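# Rehang a dangling wet-painted bracket on both rack hooks

## Task

A wet-painted bracket has come off one of its two hooks and now hangs from a single bar of the drying rack. Put it back so that it hangs from that same bar by both hooks. Since the paint is still wet, the task fails if any bracket is touched by anything other than a hook.

## Robot and tools

Robot: two UR7e-type arms, left_arm and right_arm, each ending in a two-finger parallel gripper that opens to 50 mm. The left base is near (+0.043, +0.479, +0.022) m and the right base near (+0.048, -0.393, +0.022) m in the scene frame. Cameras, each 896x504: cam_head_left, cam_head_right, cam_high, cam_low, cam_left_wrist, cam_right_wrist. A camera stand sits behind the arms.

Frames. Scene frame: origin at table height, midway between the nominal bases, +z up, +x out over the table, +y toward left_arm. Fixed cameras and the table use it. Each arm reports its hand pose and velocities in its own base frame. Offsets are taken along the current Hand target's own axes. On the gripper, +z points along the fingers and the fingers close along x. end_effector_position is the point between the pads; the fingertips extend 17.5 mm further. A camera block sticks out about 10 cm toward the gripper's -y.

The 18-number row (used by execute_actions and move): every value is a plain number in [-1, 1], and both arms are always included. Order: left dx, dy, dz, rx, ry, rz, left gripper position, force_limit, speed, then the same nine for the right arm. The first six per arm are an offset, not a pose. They are measured from that arm's Hand target at the moment the action or move starts. 1.0 stands for 0.6 m or 180 degrees, and rx, ry, rz together form one rotation vector. Repeating the same offset in a new call moves the arm further. Sending six zeros asks for the Hand target again. The three gripper numbers are absolute settings:
- position: +1 is fully open, about -0.65 is pads touching, -1 means close until something stops the fingers.
- force_limit: roughly 20 N at -1, 102 N at 0, 185 N at +1.
- speed: 20 mm/s at -1, 85 at 0, 150 at +1.
A 0 is a real command. To leave a gripper unchanged, resend its last three values.

Tools:
- execute_actions(actions, cameras): actions is a list of actions. Each action is a table of up to 15 rows, one row per 1/30 s step. If the table is shorter, its last row is held. Every row counts from the pose at the start of that action. An empty list returns all camera images and the scene number. cameras takes names, ["all"] or [].
- move(target, speed, blend, stop_force, zero, blocking, cameras): target is one row or up to 15 rows. Every row is an offset from the same starting Hand targets, not from the row before. speed is the top path speed in m/s, 0.002 to 3.6, default 0.25, either one value or one per target. blend is the corner rounding in m. stop_force is 3 to 120 N; an arm's path ends when its wrist sensor feels that much push. zero (default true) re-zeroes the sensor first. blocking=false returns after 0.5 s and cannot be combined with stop_force. The result adds a move: line giving the ending (done, off_target, moving, held, fault) and which limits acted (paced means clipped, held means withheld).
- wait(seconds 0 to 10), stop(), zoom_image(camera, region [x0,y0,x1,y1] in pixels, at most 504 per side), zero_wrist_force(arm), read_manual(section), finished_scene(scene 1 or 2; cannot be undone).

Result lines:
- end_effector_position (m), quat_wxyz and velocities, in the arm's base frame. These can be off by a few cm.
- Hand target: the last commanded pose after clipping. The gripper often settles a bit short of it.
- Tool commands.
- object_status: 0 moving, 1 blocked while opening, 2 blocked while closing (a grip), 3 reached the requested position or pads met.
- position_measured in counts; opening in mm is (250 - counts) x 0.202.
- Wrist force and torque along the end effector's own axes, plus the peak since the last shown reading.
- Joint torques (total drive output).
- Motor temperatures and step readings.

Behaviour: each control step clips the commanded orientation to within 32 degrees of the measured one. Arm motion lags the commands by about 0.09 to 0.22 s, and fast moves overshoot. A new gripper position number (differing by at least 0.01) is needed before a new force_limit or speed takes effect.

Avoid:
- Any contact with a bracket other than at a hook. Grip only a hook, never the painted body, and do not brush other brackets or the rack with the fingers or arm.
- Dropping the bracket or letting anything fall off the table.
- Slams and hard pushes. About 150 N of outside force, or contact torque reaching the joint limits (130 N m for the large joints, 24.3 N m for the wrist joints), freezes that arm for 10 s. A stiff arm commanded even slightly past a firm contact can fault, so approach slowly, preferably with stop_force.
- Arm-to-arm contact, including one gripper closing on the other's fingers.
- Paths passing close to an arm's own base.
- Keeping arms stretched out or pushing for long: motors heat, and at 85 °C the arm is braked for 30 to 60 s.

Finish only when the bracket hangs on both hooks from the original bar and stays there once the grippers let go and withdraw.

Each tool is called after "Call:" as a command line: name --argument value for each argument, lists and objects as JSON in quotes; but a table of rows of numbers goes row by row, as --pt "numbers of a row", without its own name.

## Session

Call:
execute_actions --actions '[]'

Scene clock: 0.00 s.
left_arm: end_effector_position=(+0.4736, -0.0976, +0.3718) position_measured=3 object_status=3 end_effector_quat_wxyz=(-0.521, +0.794, -0.313, +0.030) | right_arm: end_effector_position=(+0.3003, +0.2231, +0.1208) position_measured=3 object_status=3 end_effector_quat_wxyz=(-0.030, +0.390, +0.915, -0.096)
Joint positions: left_arm=[-0.961 -1.559 1.629 -0.864 -0.694 0.98] | right_arm=[4.127 -1.485 -2.167 -1.261 1.594 0.219]
Joint velocities: within noise
Joint torques (N m): no reading
Motor temperatures (°C): left_arm=[31 34 29 35 42 34] | right_arm=[32 28 28 42 43 43]
Wrist force (N): no reading
Wrist torque (N m): no reading
Wrist force, peak (N): no reading
Hand target: left_arm +0.4736, -0.0976, +0.3718; -0.521, +0.794, -0.313, +0.030 | right_arm +0.3003, +0.2231, +0.1208; -0.030, +0.390, +0.915, -0.096
Tool commands: left_gripper/position=+1.0 left_gripper/force_limit=+1.0 left_gripper/speed=+1.0 right_gripper/position=+1.0 right_gripper/force_limit=+1.0 right_gripper/speed=+1.0

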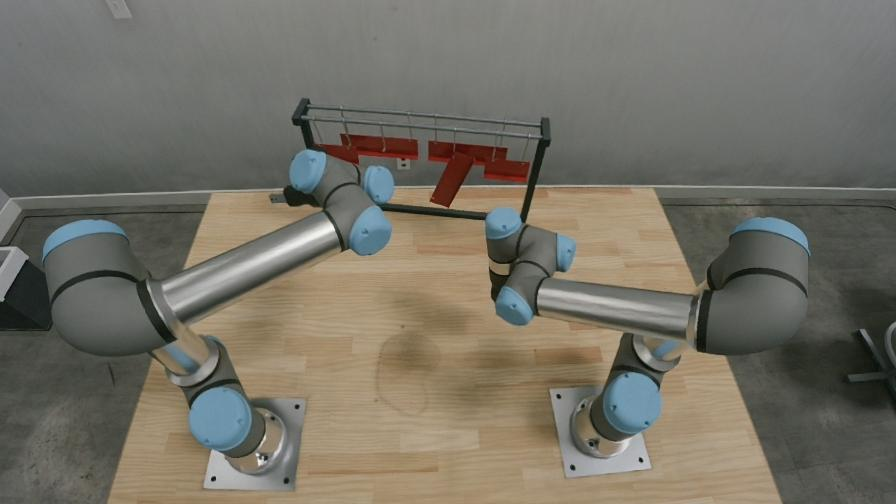

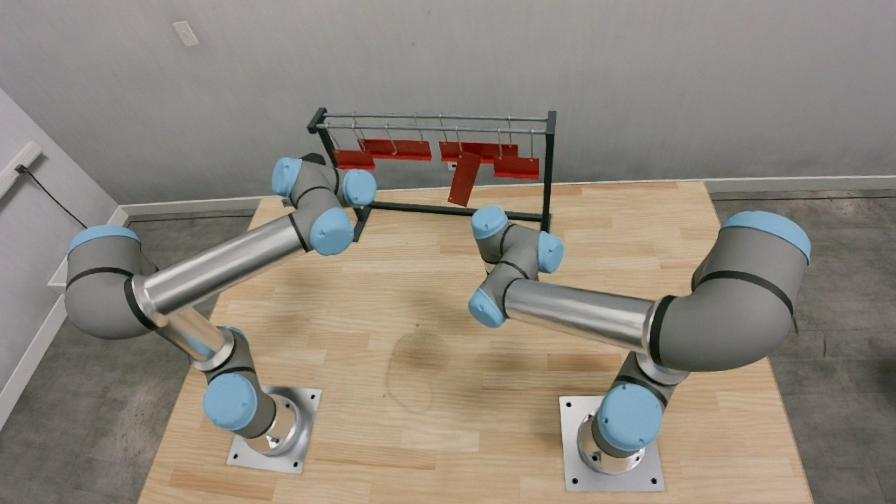

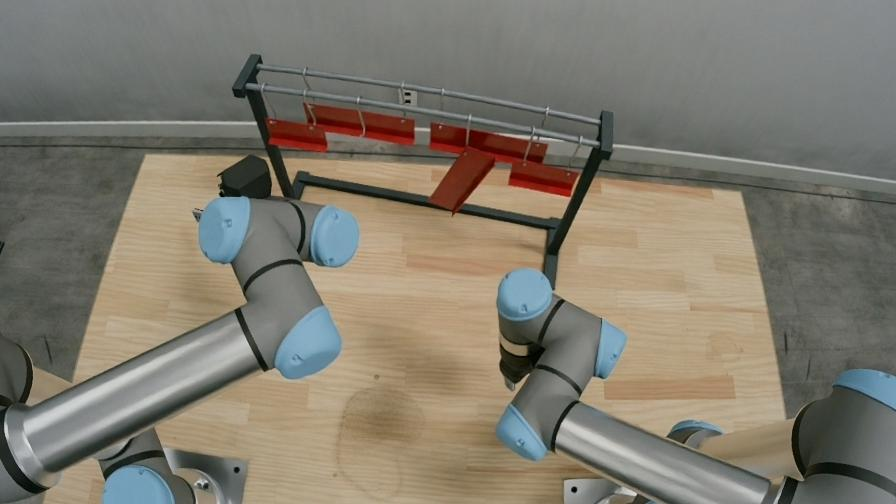

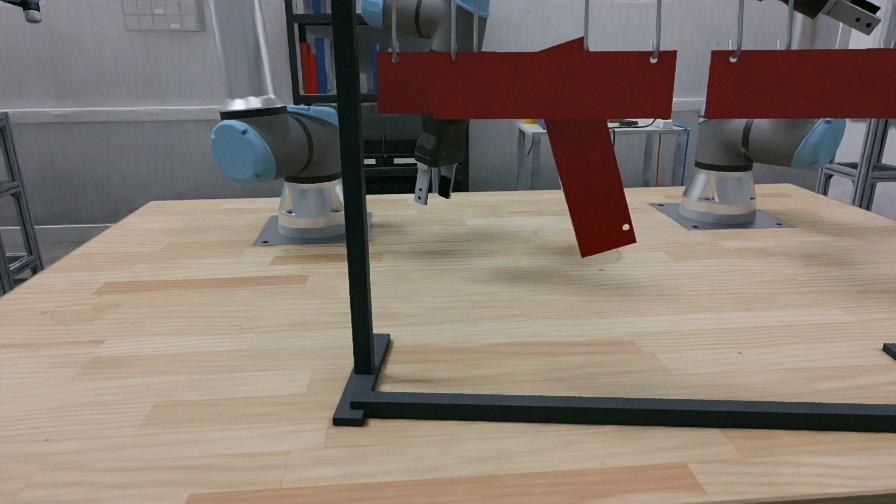

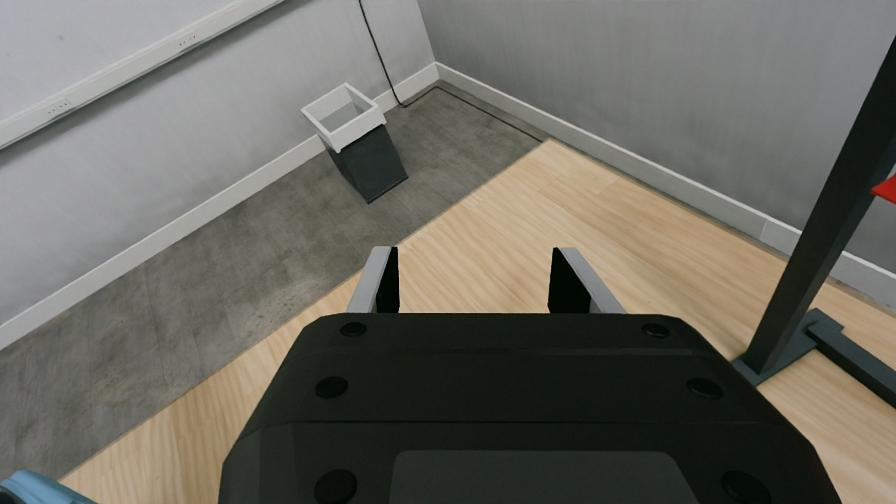

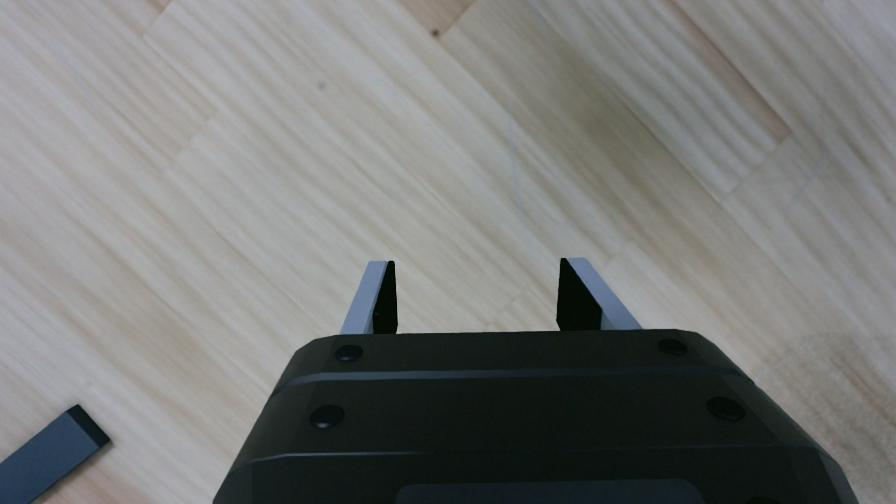

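Call:
zoom_image --camera "cam_low" --region '[360, 0, 700, 270]'

Call:
zoom_image --camera "cam_high" --region '[400, 60, 640, 230]'

Call:
zoom_image --camera "cam_head_right" --region '[380, 90, 580, 240]'

Call:
zoom_image --camera "cam_head_left" --region '[380, 90, 580, 240]'

Scaled by 1.482.

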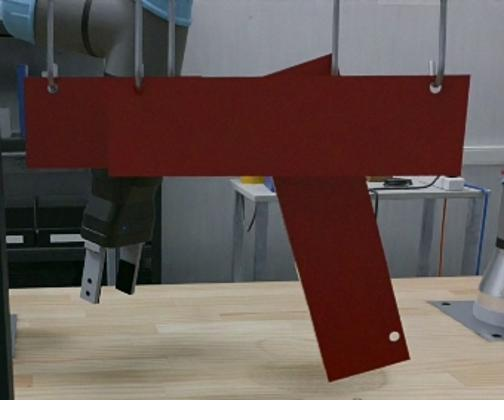

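Scaled by 2.100.

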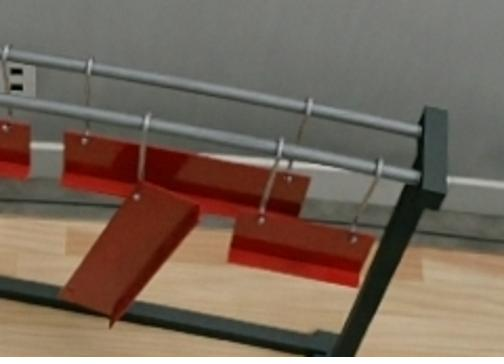

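Scaled by 2.520.

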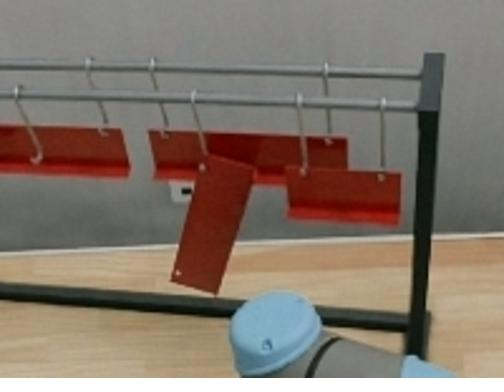

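Scaled by 2.520.

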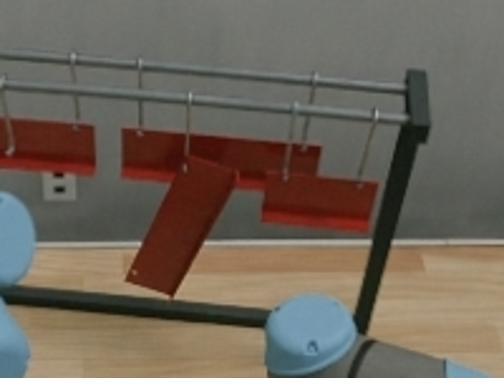

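Call:
move --target '[0.0078, 0.0212, -0.1398, 0.1930, 0.4628, 0.0393, 1.0, 1.0, 1.0, 0, 0, 0, 0, 0, 0, 1.0, 1.0, 1.0]' --speed 0.35 --cameras '["cam_left_wrist", "cam_high", "cam_head_right"]'

Scene clock: 127.10 s.
left_arm: end_effector_position=(+0.4401, -0.1712, +0.3980) position_measured=3 object_status=3 end_effector_quat_wxyz=(+0.380, -0.380, +0.596, -0.596) | right_arm: end_effector_position=(+0.3003, +0.2231, +0.1208) position_measured=3 object_status=3 end_effector_quat_wxyz=(-0.030, +0.390, +0.915, -0.096)
Joint positions: left_arm=[-0.963 -1.839 2.613 -3.916 -1.044 3.143] | right_arm=[4.127 -1.485 -2.167 -1.261 1.594 0.219]
Joint torques (N m): left_arm=[9.59 5.12 -12.32 -4.09 -1.72 1.86] | right_arm=[-0.37 19.99 25.15 2.68 0.2 -0.15]
Wrist force (N): left_arm=[-0.5 0.4 -0.3] | right_arm=[-0.1 -0.3 0.1]
Wrist torque (N m): left_arm=[-0.05 -0.03 -0.03] | right_arm=[-0.03 0.01 0.00]
Wrist force, peak (N): left_arm=[-1.1 0.8 -0.7] | right_arm=[-0.3 0.1 0.5]
Hand target: left_arm +0.4401, -0.1712, +0.3980; +0.380, -0.380, +0.596, -0.597 | right_arm +0.3003, +0.2231, +0.1208; -0.030, +0.390, +0.915, -0.096
Off the commanded pose: left_arm 0.000 m, 0 deg | right_arm 0.000 m, 0 deg.
move: done
Images, in order (width x height): cam_head_right 896x504, cam_high 896x504, cam_left_wrist 896x504.

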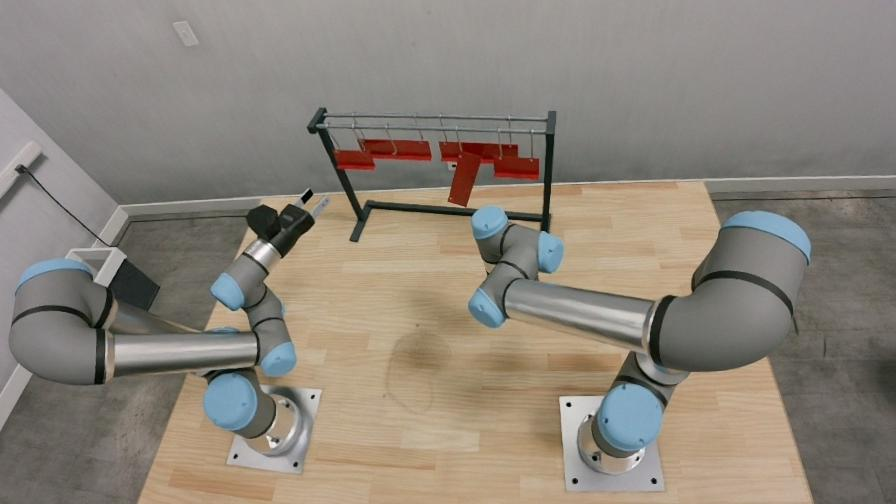

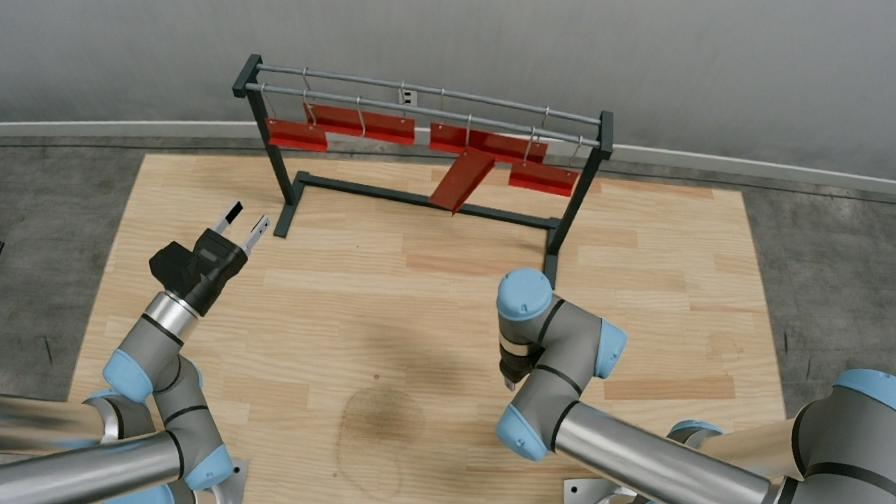

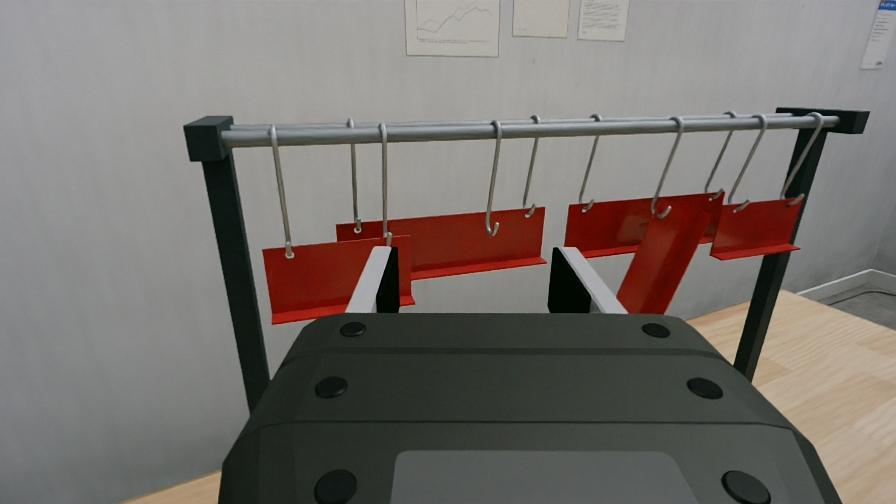

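Call:
zoom_image --camera "cam_left_wrist" --region '[440, 100, 740, 260]'

Call:
zoom_image --camera "cam_left_wrist" --region '[580, 90, 830, 330]'

Scaled by 1.680.

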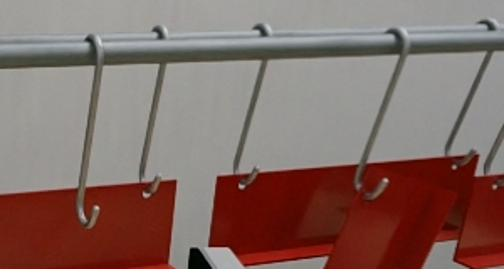

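Scaled by 2.016.

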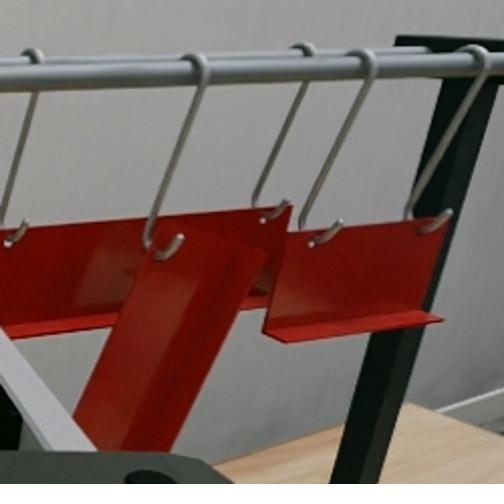

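Call:
move --target '[0.1057, 0.05, 0.3152, 0, -0.0889, 0, 1.0, 1.0, 1.0, 0, 0, 0, 0, 0, 0, 1.0, 1.0, 1.0]' --speed 0.3 --cameras '["cam_left_wrist", "cam_low", "cam_head_right"]'

Scene clock: 209.93 s.
left_arm: end_effector_position=(+0.5846, -0.3086, +0.3681) position_measured=3 object_status=3 end_effector_quat_wxyz=(+0.459, -0.459, +0.538, -0.538) | right_arm: end_effector_position=(+0.3003, +0.2231, +0.1208) position_measured=3 object_status=3 end_effector_quat_wxyz=(-0.030, +0.390, +0.915, -0.096)
Joint positions: left_arm=[-1.004 -1.226 2.075 -3.992 -0.724 3.143] | right_arm=[4.127 -1.485 -2.167 -1.261 1.594 0.219]
Joint torques (N m): left_arm=[9.6 -18.5 -23.97 0.09 1.51 1.75] | right_arm=[0.04 20.48 24.94 2.6 0.13 -0.24]
Wrist force (N): left_arm=[-0.8 0.2 0.0] | right_arm=[0.0 -0.1 0.1]
Wrist torque (N m): left_arm=[-0.03 0.00 0.00] | right_arm=[-0.01 0.00 0.00]
Wrist force, peak (N): left_arm=[-1.6 0.0 -1.7] | right_arm=[-0.2 -0.4 0.4]
Hand target: left_arm +0.5847, -0.3086, +0.3681; +0.459, -0.459, +0.538, -0.538 | right_arm +0.3003, +0.2231, +0.1208; -0.030, +0.390, +0.915, -0.096
Off the commanded pose: left_arm 0.000 m, 0 deg | right_arm 0.000 m, 0 deg.
move: done
Images, in order (width x height): cam_head_right 896x504, cam_low 896x504, cam_left_wrist 896x504.

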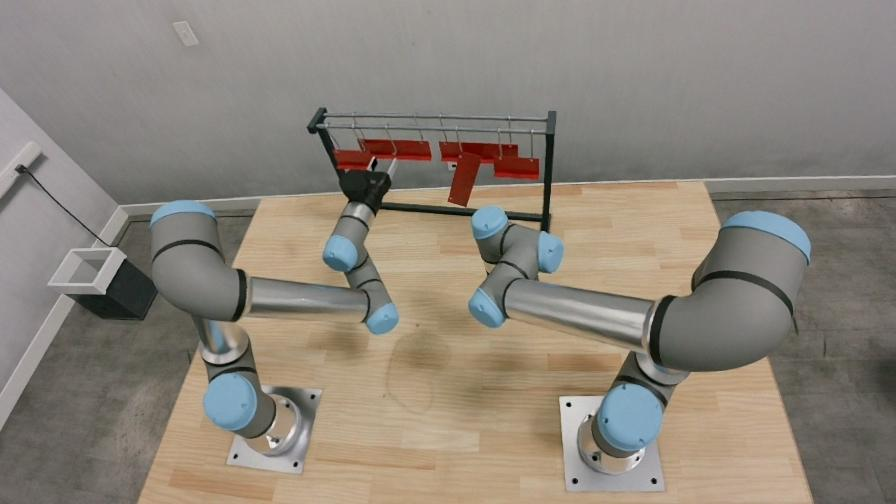

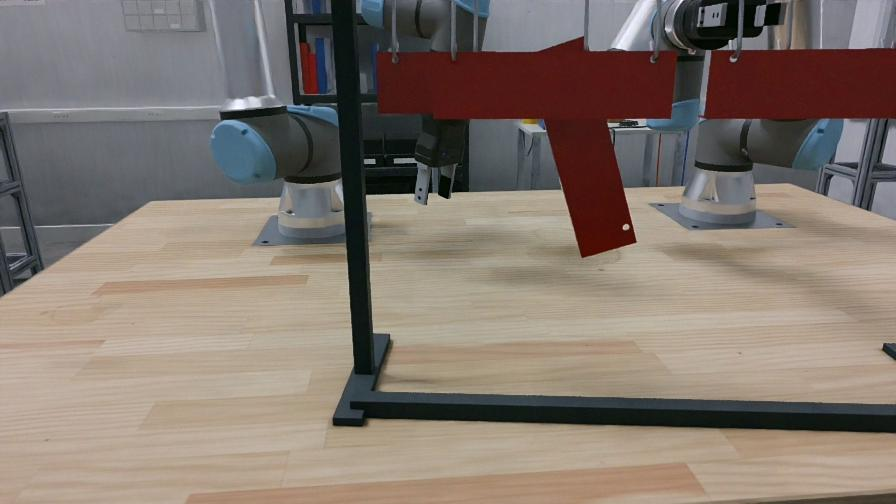

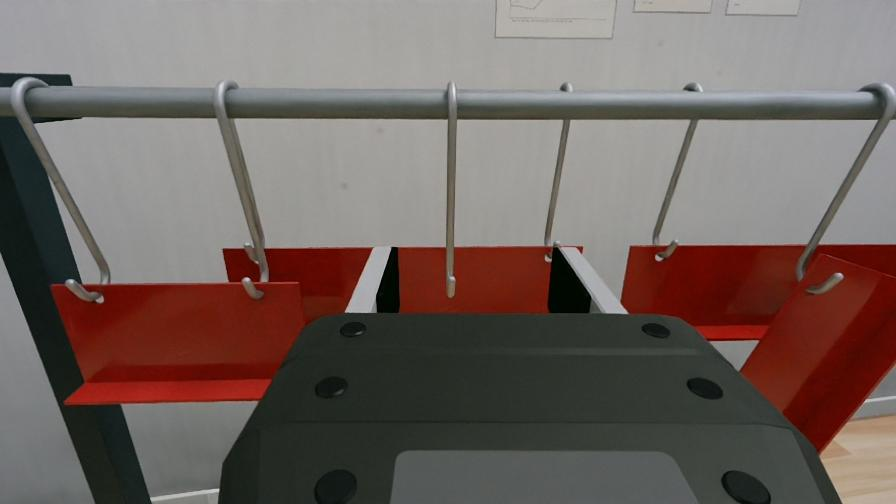

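Call:
zoom_image --camera "cam_left_wrist" --region '[380, 60, 620, 320]'

Call:
zoom_image --camera "cam_left_wrist" --region '[620, 60, 896, 320]'

Scaled by 1.938.

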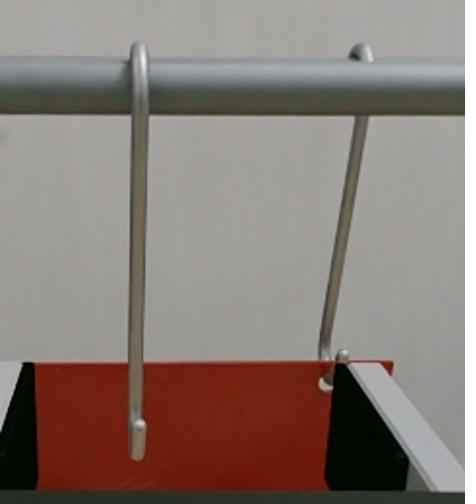

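Scaled by 1.826.

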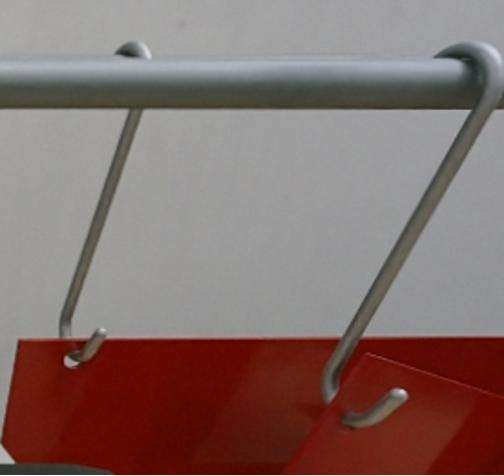

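Call:
move --pt "0 0 0 0 0 -0.5 1.0 1.0 1.0 0 0 0 0 0 0 1.0 1.0 1.0" --pt "-0.0127 -0.0690 0.0618 0 -0.2588 -0.9659 1.0 1.0 1.0 0 0 0 0 0 0 1.0 1.0 1.0" --speed 0.7 --blend '[0.02, 0]' --cameras '["cam_left_wrist", "cam_low", "cam_high"]'

Scene clock: 427.63 s.
left_arm: end_effector_position=(+0.6225, -0.3069, +0.4096) position_measured=3 object_status=3 end_effector_quat_wxyz=(+0.380, +0.658, +0.562, +0.325) | right_arm: end_effector_position=(+0.3003, +0.2231, +0.1208) position_measured=3 object_status=3 end_effector_quat_wxyz=(-0.030, +0.390, +0.915, -0.096)
Joint positions: left_arm=[-0.875 -1.491 1.82 -2.817 -0.964 -0.41] | right_arm=[4.127 -1.485 -2.167 -1.261 1.594 0.219]
Joint torques (N m): left_arm=[9.9 -37.65 -31.33 -1.75 -0.9 -1.74] | right_arm=[-1.06 19.29 25.19 2.61 0.11 -0.41]
Wrist force (N): left_arm=[0.9 0.6 0.9] | right_arm=[-0.2 0.0 0.3]
Wrist torque (N m): left_arm=[0.14 -0.08 0.68] | right_arm=[0.01 0.03 0.00]
Wrist force, peak (N): left_arm=[1.3 1.7 3.3] | right_arm=[-0.2 0.1 0.5]
Hand target: left_arm +0.6225, -0.3069, +0.4096; +0.380, +0.658, +0.562, +0.325 | right_arm +0.3003, +0.2231, +0.1208; -0.030, +0.390, +0.915, -0.096
Off the commanded pose: left_arm 0.000 m, 0 deg | right_arm 0.000 m, 0 deg.
move: done
Images, in order (width x height): cam_high 896x504, cam_low 896x504, cam_left_wrist 896x504.

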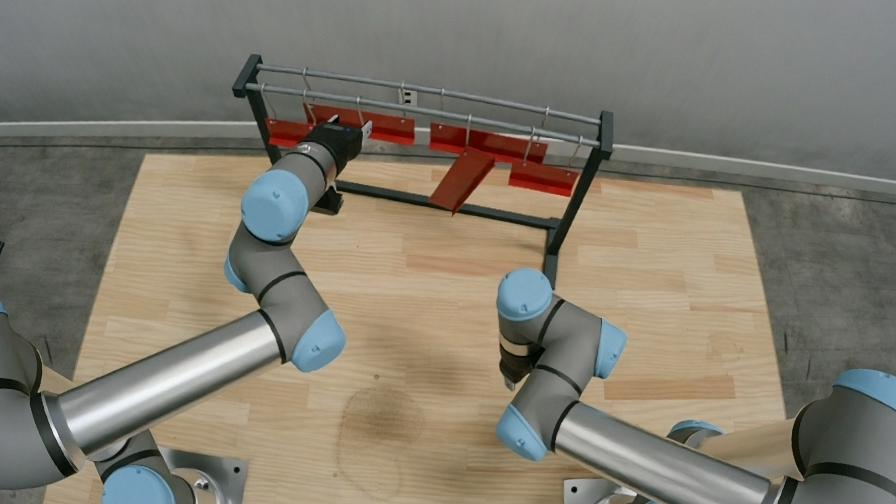

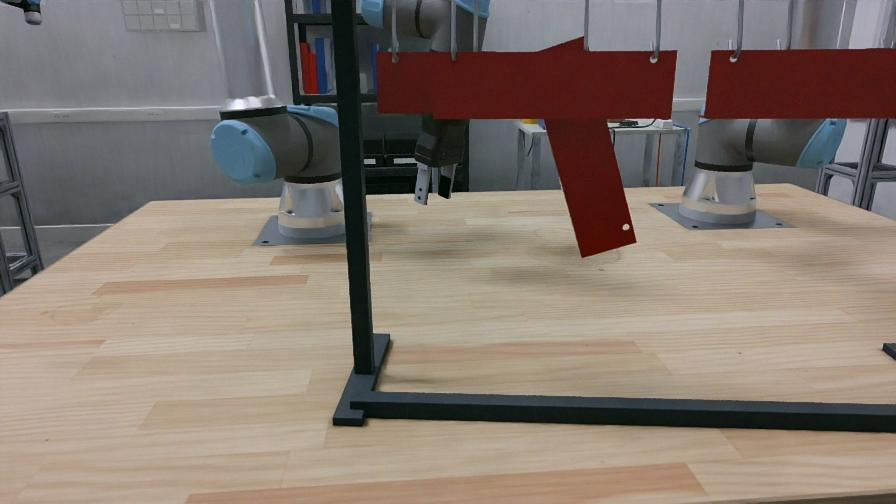

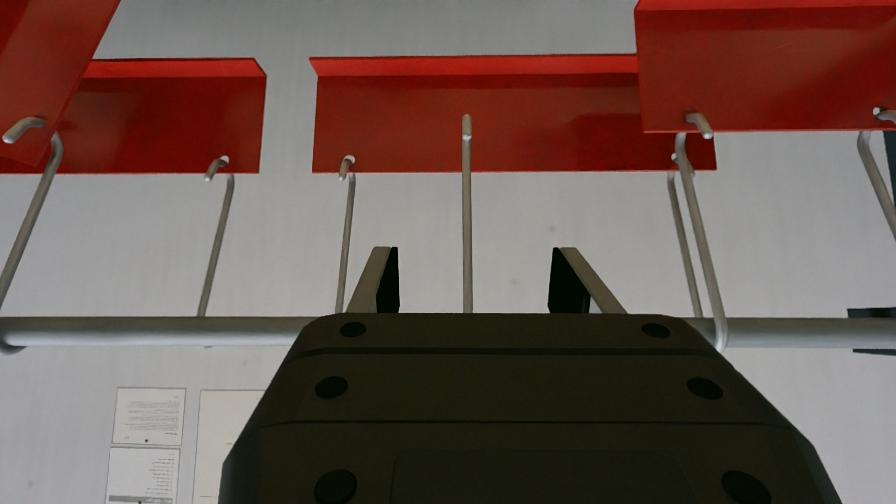

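Call:
move --target '[0, -0.0075, 0.0957, 0, 0, 0, 1.0, -0.5, 0.0, 0, 0, 0, 0, 0, 0, 1.0, 1.0, 1.0]' --speed 0.12 --cameras '["cam_left_wrist"]'

Scene clock: 445.70 s.
left_arm: end_effector_position=(+0.6693, -0.3143, +0.3771) position_measured=3 object_status=3 end_effector_quat_wxyz=(+0.380, +0.658, +0.562, +0.325) | right_arm: end_effector_position=(+0.3003, +0.2231, +0.1208) position_measured=3 object_status=3 end_effector_quat_wxyz=(-0.030, +0.390, +0.915, -0.096)
Joint positions: left_arm=[-0.813 -1.357 1.755 -2.911 -1.014 -0.366] | right_arm=[4.127 -1.485 -2.167 -1.261 1.594 0.219]
Joint torques (N m): left_arm=[9.12 -20.6 -31.05 -5.63 -1.01 1.87] | right_arm=[-0.49 19.88 25.66 2.71 0.03 -0.34]
Wrist force (N): left_arm=[0.2 0.2 0.9] | right_arm=[-0.2 -0.3 0.2]
Wrist torque (N m): left_arm=[0.12 0.07 0.60] | right_arm=[-0.03 0.03 0.00]
Wrist force, peak (N): left_arm=[0.2 0.2 1.7] | right_arm=[-0.2 -0.1 0.5]
Hand target: left_arm +0.6694, -0.3143, +0.3770; +0.380, +0.658, +0.562, +0.325 | right_arm +0.3003, +0.2231, +0.1208; -0.030, +0.390, +0.915, -0.096
Off the commanded pose: left_arm 0.000 m, 0 deg | right_arm 0.000 m, 0 deg.
move: done
Images, in order (width x height): cam_left_wrist 896x504.

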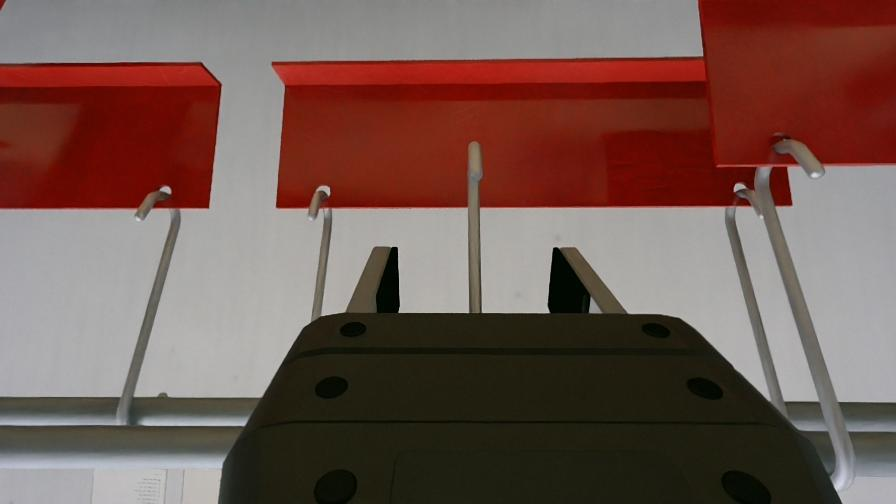

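Call:
move --target '[0, 0, 0, 0, 0, 0, -1.0, -0.5, -0.5, 0, 0, 0, 0, 0, 0, 1.0, 1.0, 1.0]' --speed 0.1 --cameras '["cam_left_wrist"]'

Scene clock: 452.70 s.
left_arm: end_effector_position=(+0.6694, -0.3143, +0.3770) position_measured=236 object_status=2 end_effector_quat_wxyz=(+0.380, +0.658, +0.562, +0.325) | right_arm: end_effector_position=(+0.3003, +0.2231, +0.1208) position_measured=3 object_status=3 end_effector_quat_wxyz=(-0.030, +0.390, +0.915, -0.096)
Joint positions: left_arm=[-0.813 -1.357 1.755 -2.911 -1.014 -0.366] | right_arm=[4.127 -1.485 -2.167 -1.261 1.594 0.219]
Joint torques (N m): left_arm=[9.71 -20.75 -30.49 -5.4 -0.65 1.74] | right_arm=[0.18 20.56 25.66 2.67 0.21 -0.45]
Wrist force (N): left_arm=[0.5 0.2 0.8] | right_arm=[0.0 -0.2 0.4]
Wrist torque (N m): left_arm=[0.12 0.03 0.60] | right_arm=[-0.03 0.00 -0.01]
Wrist force, peak (N): left_arm=[0.3 0.1 1.2] | right_arm=[-0.3 -0.2 0.5]
Hand target: left_arm +0.6694, -0.3143, +0.3770; +0.380, +0.658, +0.562, +0.325 | right_arm +0.3003, +0.2231, +0.1208; -0.030, +0.390, +0.915, -0.096
Off the commanded pose: left_arm 0.000 m, 0 deg | right_arm 0.000 m, 0 deg.
move: done
Images, in order (width x height): cam_left_wrist 896x504.

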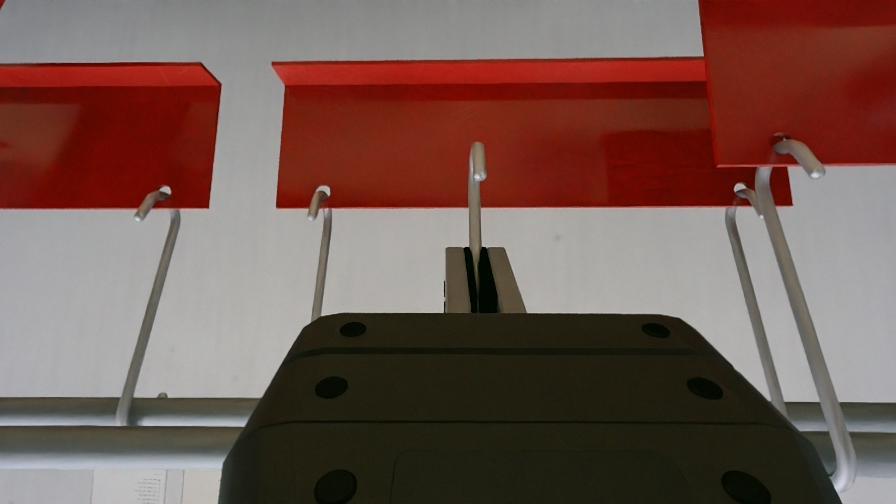

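Call:
zoom_image --camera "cam_left_wrist" --region '[400, 120, 560, 320]'

Scaled by 2.520.

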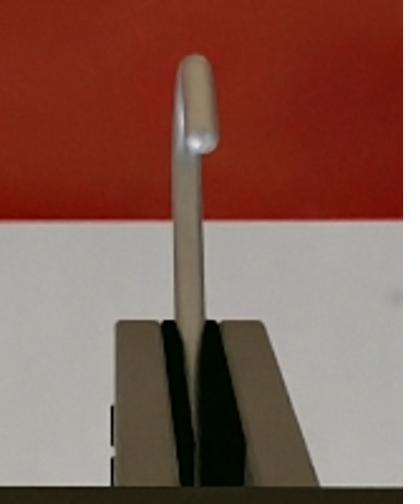

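Call:
move --target '[0, 0.02454, -0.01417, 0, 0, 0, -1.0, -0.5, -0.5, 0, 0, 0, 0, 0, 0, 1.0, 1.0, 1.0]' --speed 0.06 --stop_force 20 --cameras '["cam_left_wrist", "cam_high", "cam_head_left", "cam_head_right", "cam_low"]'

Call:
zoom_image --camera "cam_high" --region '[280, 60, 460, 200]'

Call:
zoom_image --camera "cam_head_right" --region '[320, 90, 460, 200]'

Scene clock: 467.63 s.
left_arm: end_effector_position=(+0.6694, -0.3143, +0.3940) position_measured=236 object_status=2 end_effector_quat_wxyz=(+0.380, +0.658, +0.562, +0.325) | right_arm: end_effector_position=(+0.3003, +0.2231, +0.1208) position_measured=3 object_status=3 end_effector_quat_wxyz=(-0.030, +0.390, +0.915, -0.096)
Joint positions: left_arm=[-0.813 -1.372 1.727 -2.868 -1.014 -0.366] | right_arm=[4.127 -1.485 -2.167 -1.261 1.594 0.219]
Joint torques (N m): left_arm=[-6.75 -48.35 -41.9 -5.76 3.5 -1.3] | right_arm=[-0.67 19.46 26.91 2.79 0.14 -0.53]
Wrist force (N): left_arm=[-0.4 -20.6 -7.1] | right_arm=[0.0 -0.3 0.3]
Wrist torque (N m): left_arm=[-0.43 0.09 0.61] | right_arm=[-0.04 0.00 0.00]
Wrist force, peak (N): left_arm=[-0.2 -22.1 -6.3] | right_arm=[-0.4 0.2 0.5]
Hand target: left_arm +0.6694, -0.3143, +0.3940; +0.380, +0.658, +0.562, +0.325 | right_arm +0.3003, +0.2231, +0.1208; -0.030, +0.390, +0.915, -0.096
Off the commanded pose: left_arm 0.000 m, 0 deg | right_arm 0.000 m, 0 deg.
move: done
Images, in order (width x height): cam_head_left 896x504, cam_head_right 896x504, cam_high 896x504, cam_low 896x504, cam_left_wrist 896x504.

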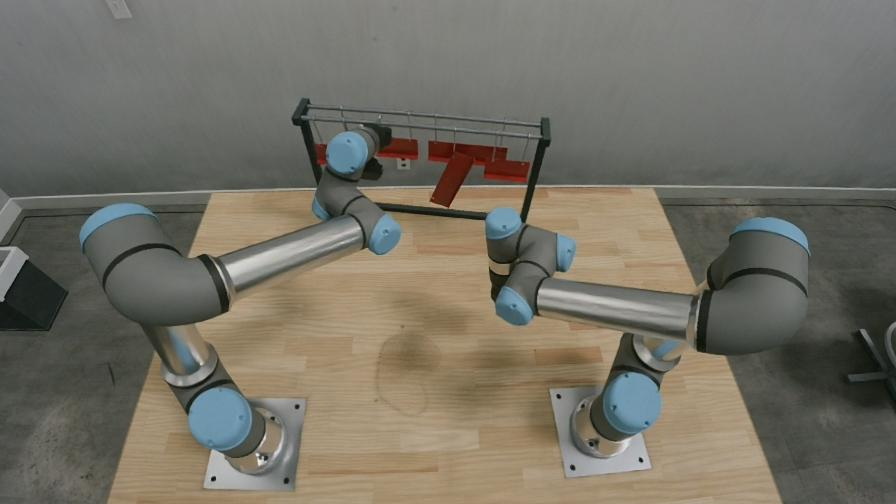

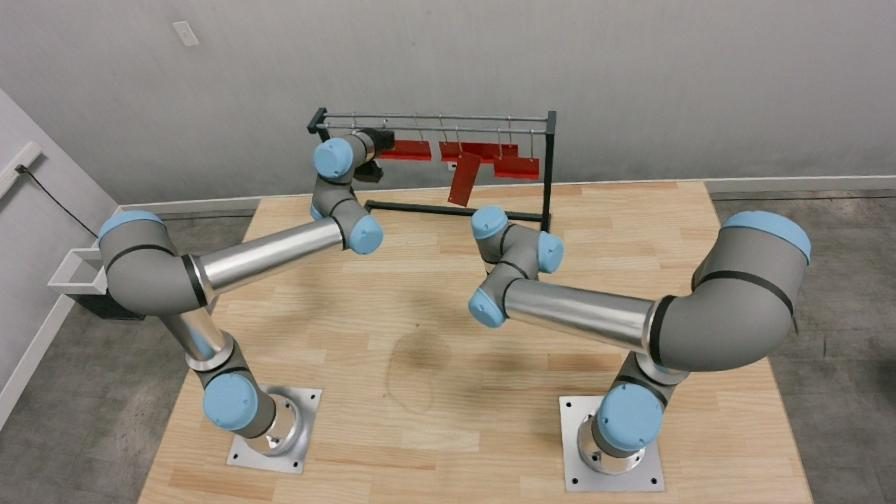

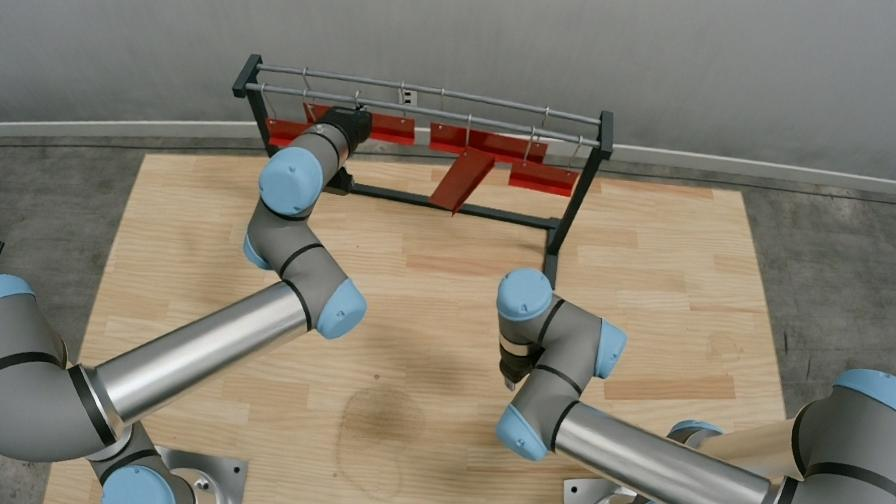

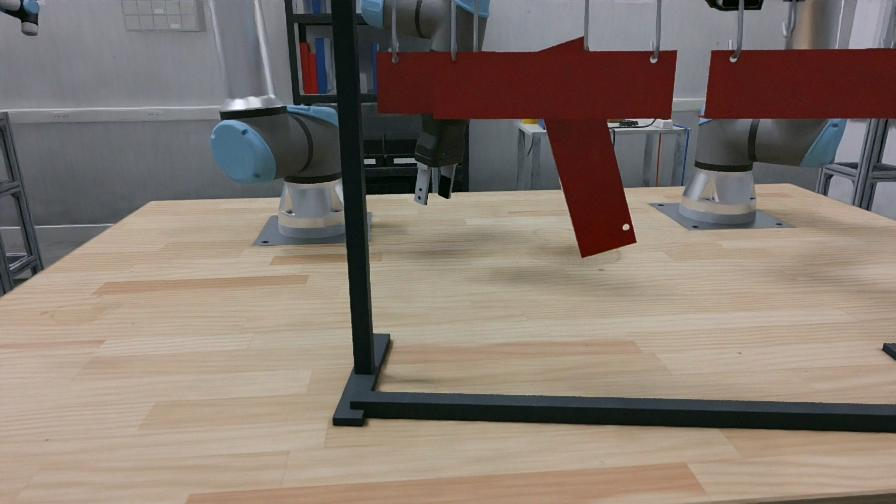

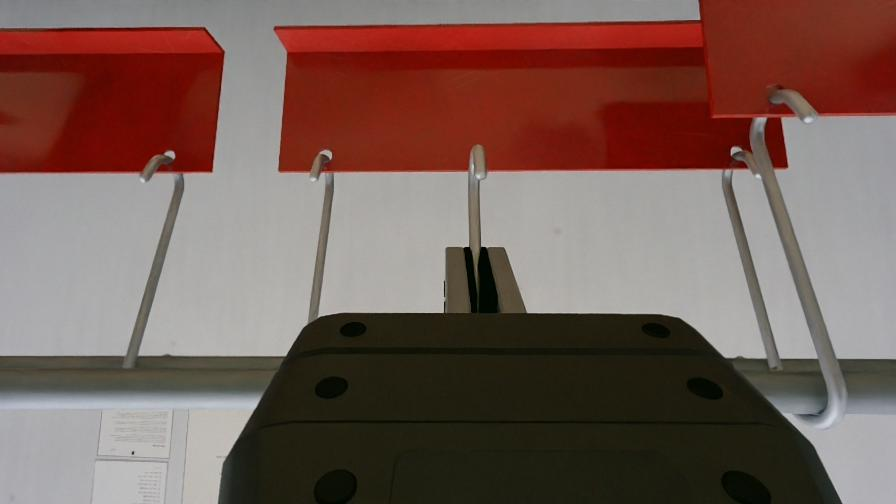

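Scaled by 2.800.

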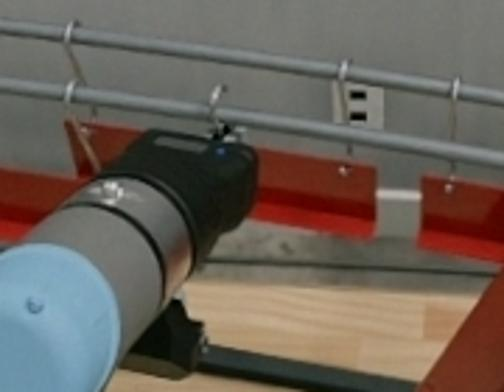

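Scaled by 3.600.

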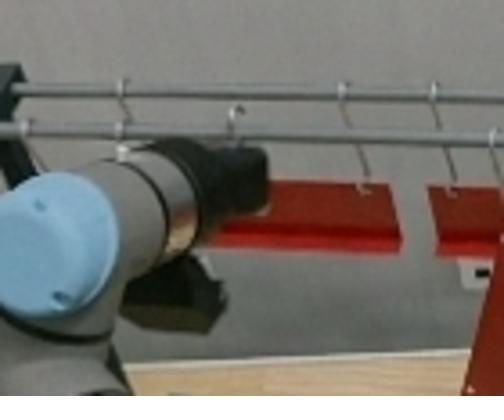

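Call:
move --target '[0, 0.001, -0.0083, 0, 0, 0, -1.0, -0.5, -0.5, 0, 0, 0, 0, 0, 0, 1.0, 1.0, 1.0]' --speed 0.04 --stop_force 25 --cameras '["cam_left_wrist", "cam_high"]'

Call:
zoom_image --camera "cam_high" --region '[320, 70, 400, 130]'

Scene clock: 483.47 s.
left_arm: end_effector_position=(+0.6654, -0.3137, +0.3970) position_measured=236 object_status=2 end_effector_quat_wxyz=(+0.380, +0.658, +0.562, +0.325) | right_arm: end_effector_position=(+0.3003, +0.2231, +0.1208) position_measured=3 object_status=3 end_effector_quat_wxyz=(-0.030, +0.390, +0.915, -0.096)
Joint positions: left_arm=[-0.818 -1.383 1.732 -2.86 -1.01 -0.37] | right_arm=[4.127 -1.485 -2.167 -1.261 1.594 0.219]
Joint torques (N m): left_arm=[-11.8 -42.24 -16.56 -1.97 2.53 -1.85] | right_arm=[-0.6 19.41 27.35 2.91 0.08 -0.65]
Wrist force (N): left_arm=[0.1 0.5 1.5] | right_arm=[-0.1 -0.1 0.1]
Wrist torque (N m): left_arm=[0.21 0.09 0.67] | right_arm=[-0.02 0.02 0.00]
Wrist force, peak (N): left_arm=[-0.2 -22.1 -6.4] | right_arm=[0.0 0.0 0.5]
Hand target: left_arm +0.6654, -0.3137, +0.3970; +0.380, +0.658, +0.562, +0.325 | right_arm +0.3003, +0.2231, +0.1208; -0.030, +0.390, +0.915, -0.096
Off the commanded pose: left_arm 0.000 m, 0 deg | right_arm 0.000 m, 0 deg.
move: done
Images, in order (width x height): cam_high 896x504, cam_left_wrist 896x504.

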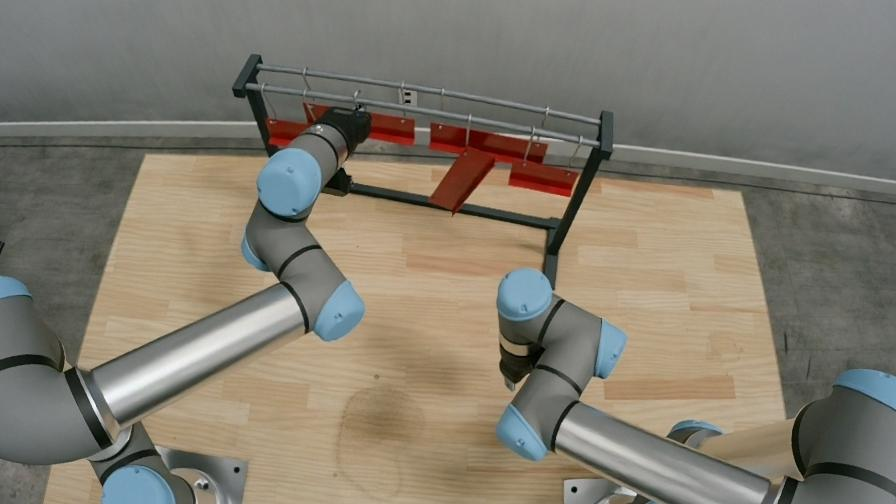

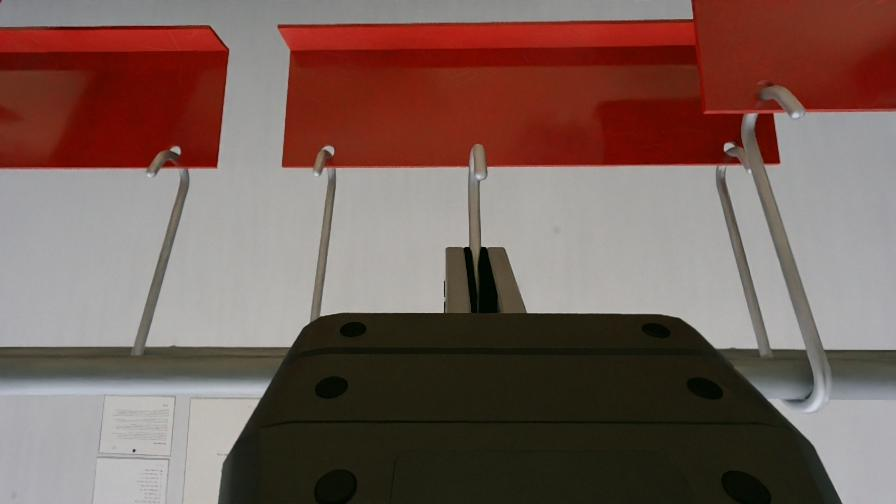

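Scaled by 6.300.

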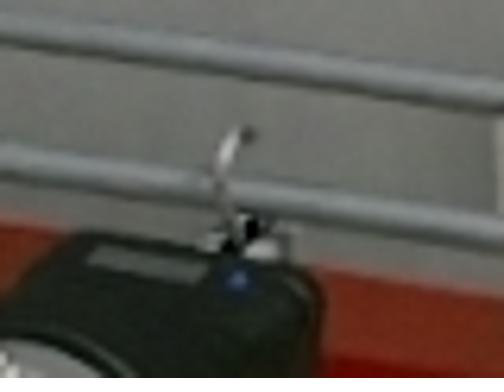

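Call:
move --target '[0, 0.01, -0.10, 0, 0, 0, -1.0, -0.5, -0.5, 0, 0, 0, 0, 0, 0, 1.0, 1.0, 1.0]' --speed 0.08 --stop_force 12 --cameras '["cam_left_wrist"]'

Scene clock: 490.93 s.
left_arm: end_effector_position=(+0.6170, -0.3061, +0.4322) position_measured=236 object_status=2 end_effector_quat_wxyz=(+0.380, +0.658, +0.562, +0.325) | right_arm: end_effector_position=(+0.3003, +0.2231, +0.1208) position_measured=3 object_status=3 end_effector_quat_wxyz=(-0.030, +0.390, +0.915, -0.096)
Joint positions: left_arm=[-0.883 -1.52 1.79 -2.755 -0.958 -0.416] | right_arm=[4.127 -1.485 -2.167 -1.261 1.594 0.219]
Joint torques (N m): left_arm=[-11.91 -36.99 -16.72 -1.88 2.6 -1.77] | right_arm=[-0.77 18.44 27.85 2.91 0.06 -0.67]
Wrist force (N): left_arm=[0.6 0.8 1.1] | right_arm=[-0.3 -0.2 0.3]
Wrist torque (N m): left_arm=[0.23 0.01 0.67] | right_arm=[-0.03 0.05 0.00]
Wrist force, peak (N): left_arm=[0.0 0.9 2.0] | right_arm=[-0.3 0.0 0.5]
Hand target: left_arm +0.6170, -0.3061, +0.4322; +0.380, +0.658, +0.562, +0.325 | right_arm +0.3003, +0.2231, +0.1208; -0.030, +0.390, +0.915, -0.096
Off the commanded pose: left_arm 0.000 m, 0 deg | right_arm 0.000 m, 0 deg.
move: done
Images, in order (width x height): cam_left_wrist 896x504.

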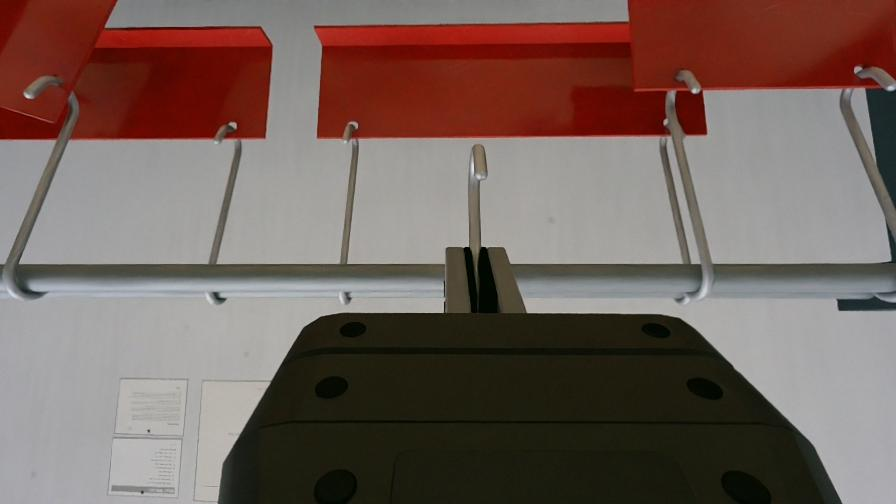

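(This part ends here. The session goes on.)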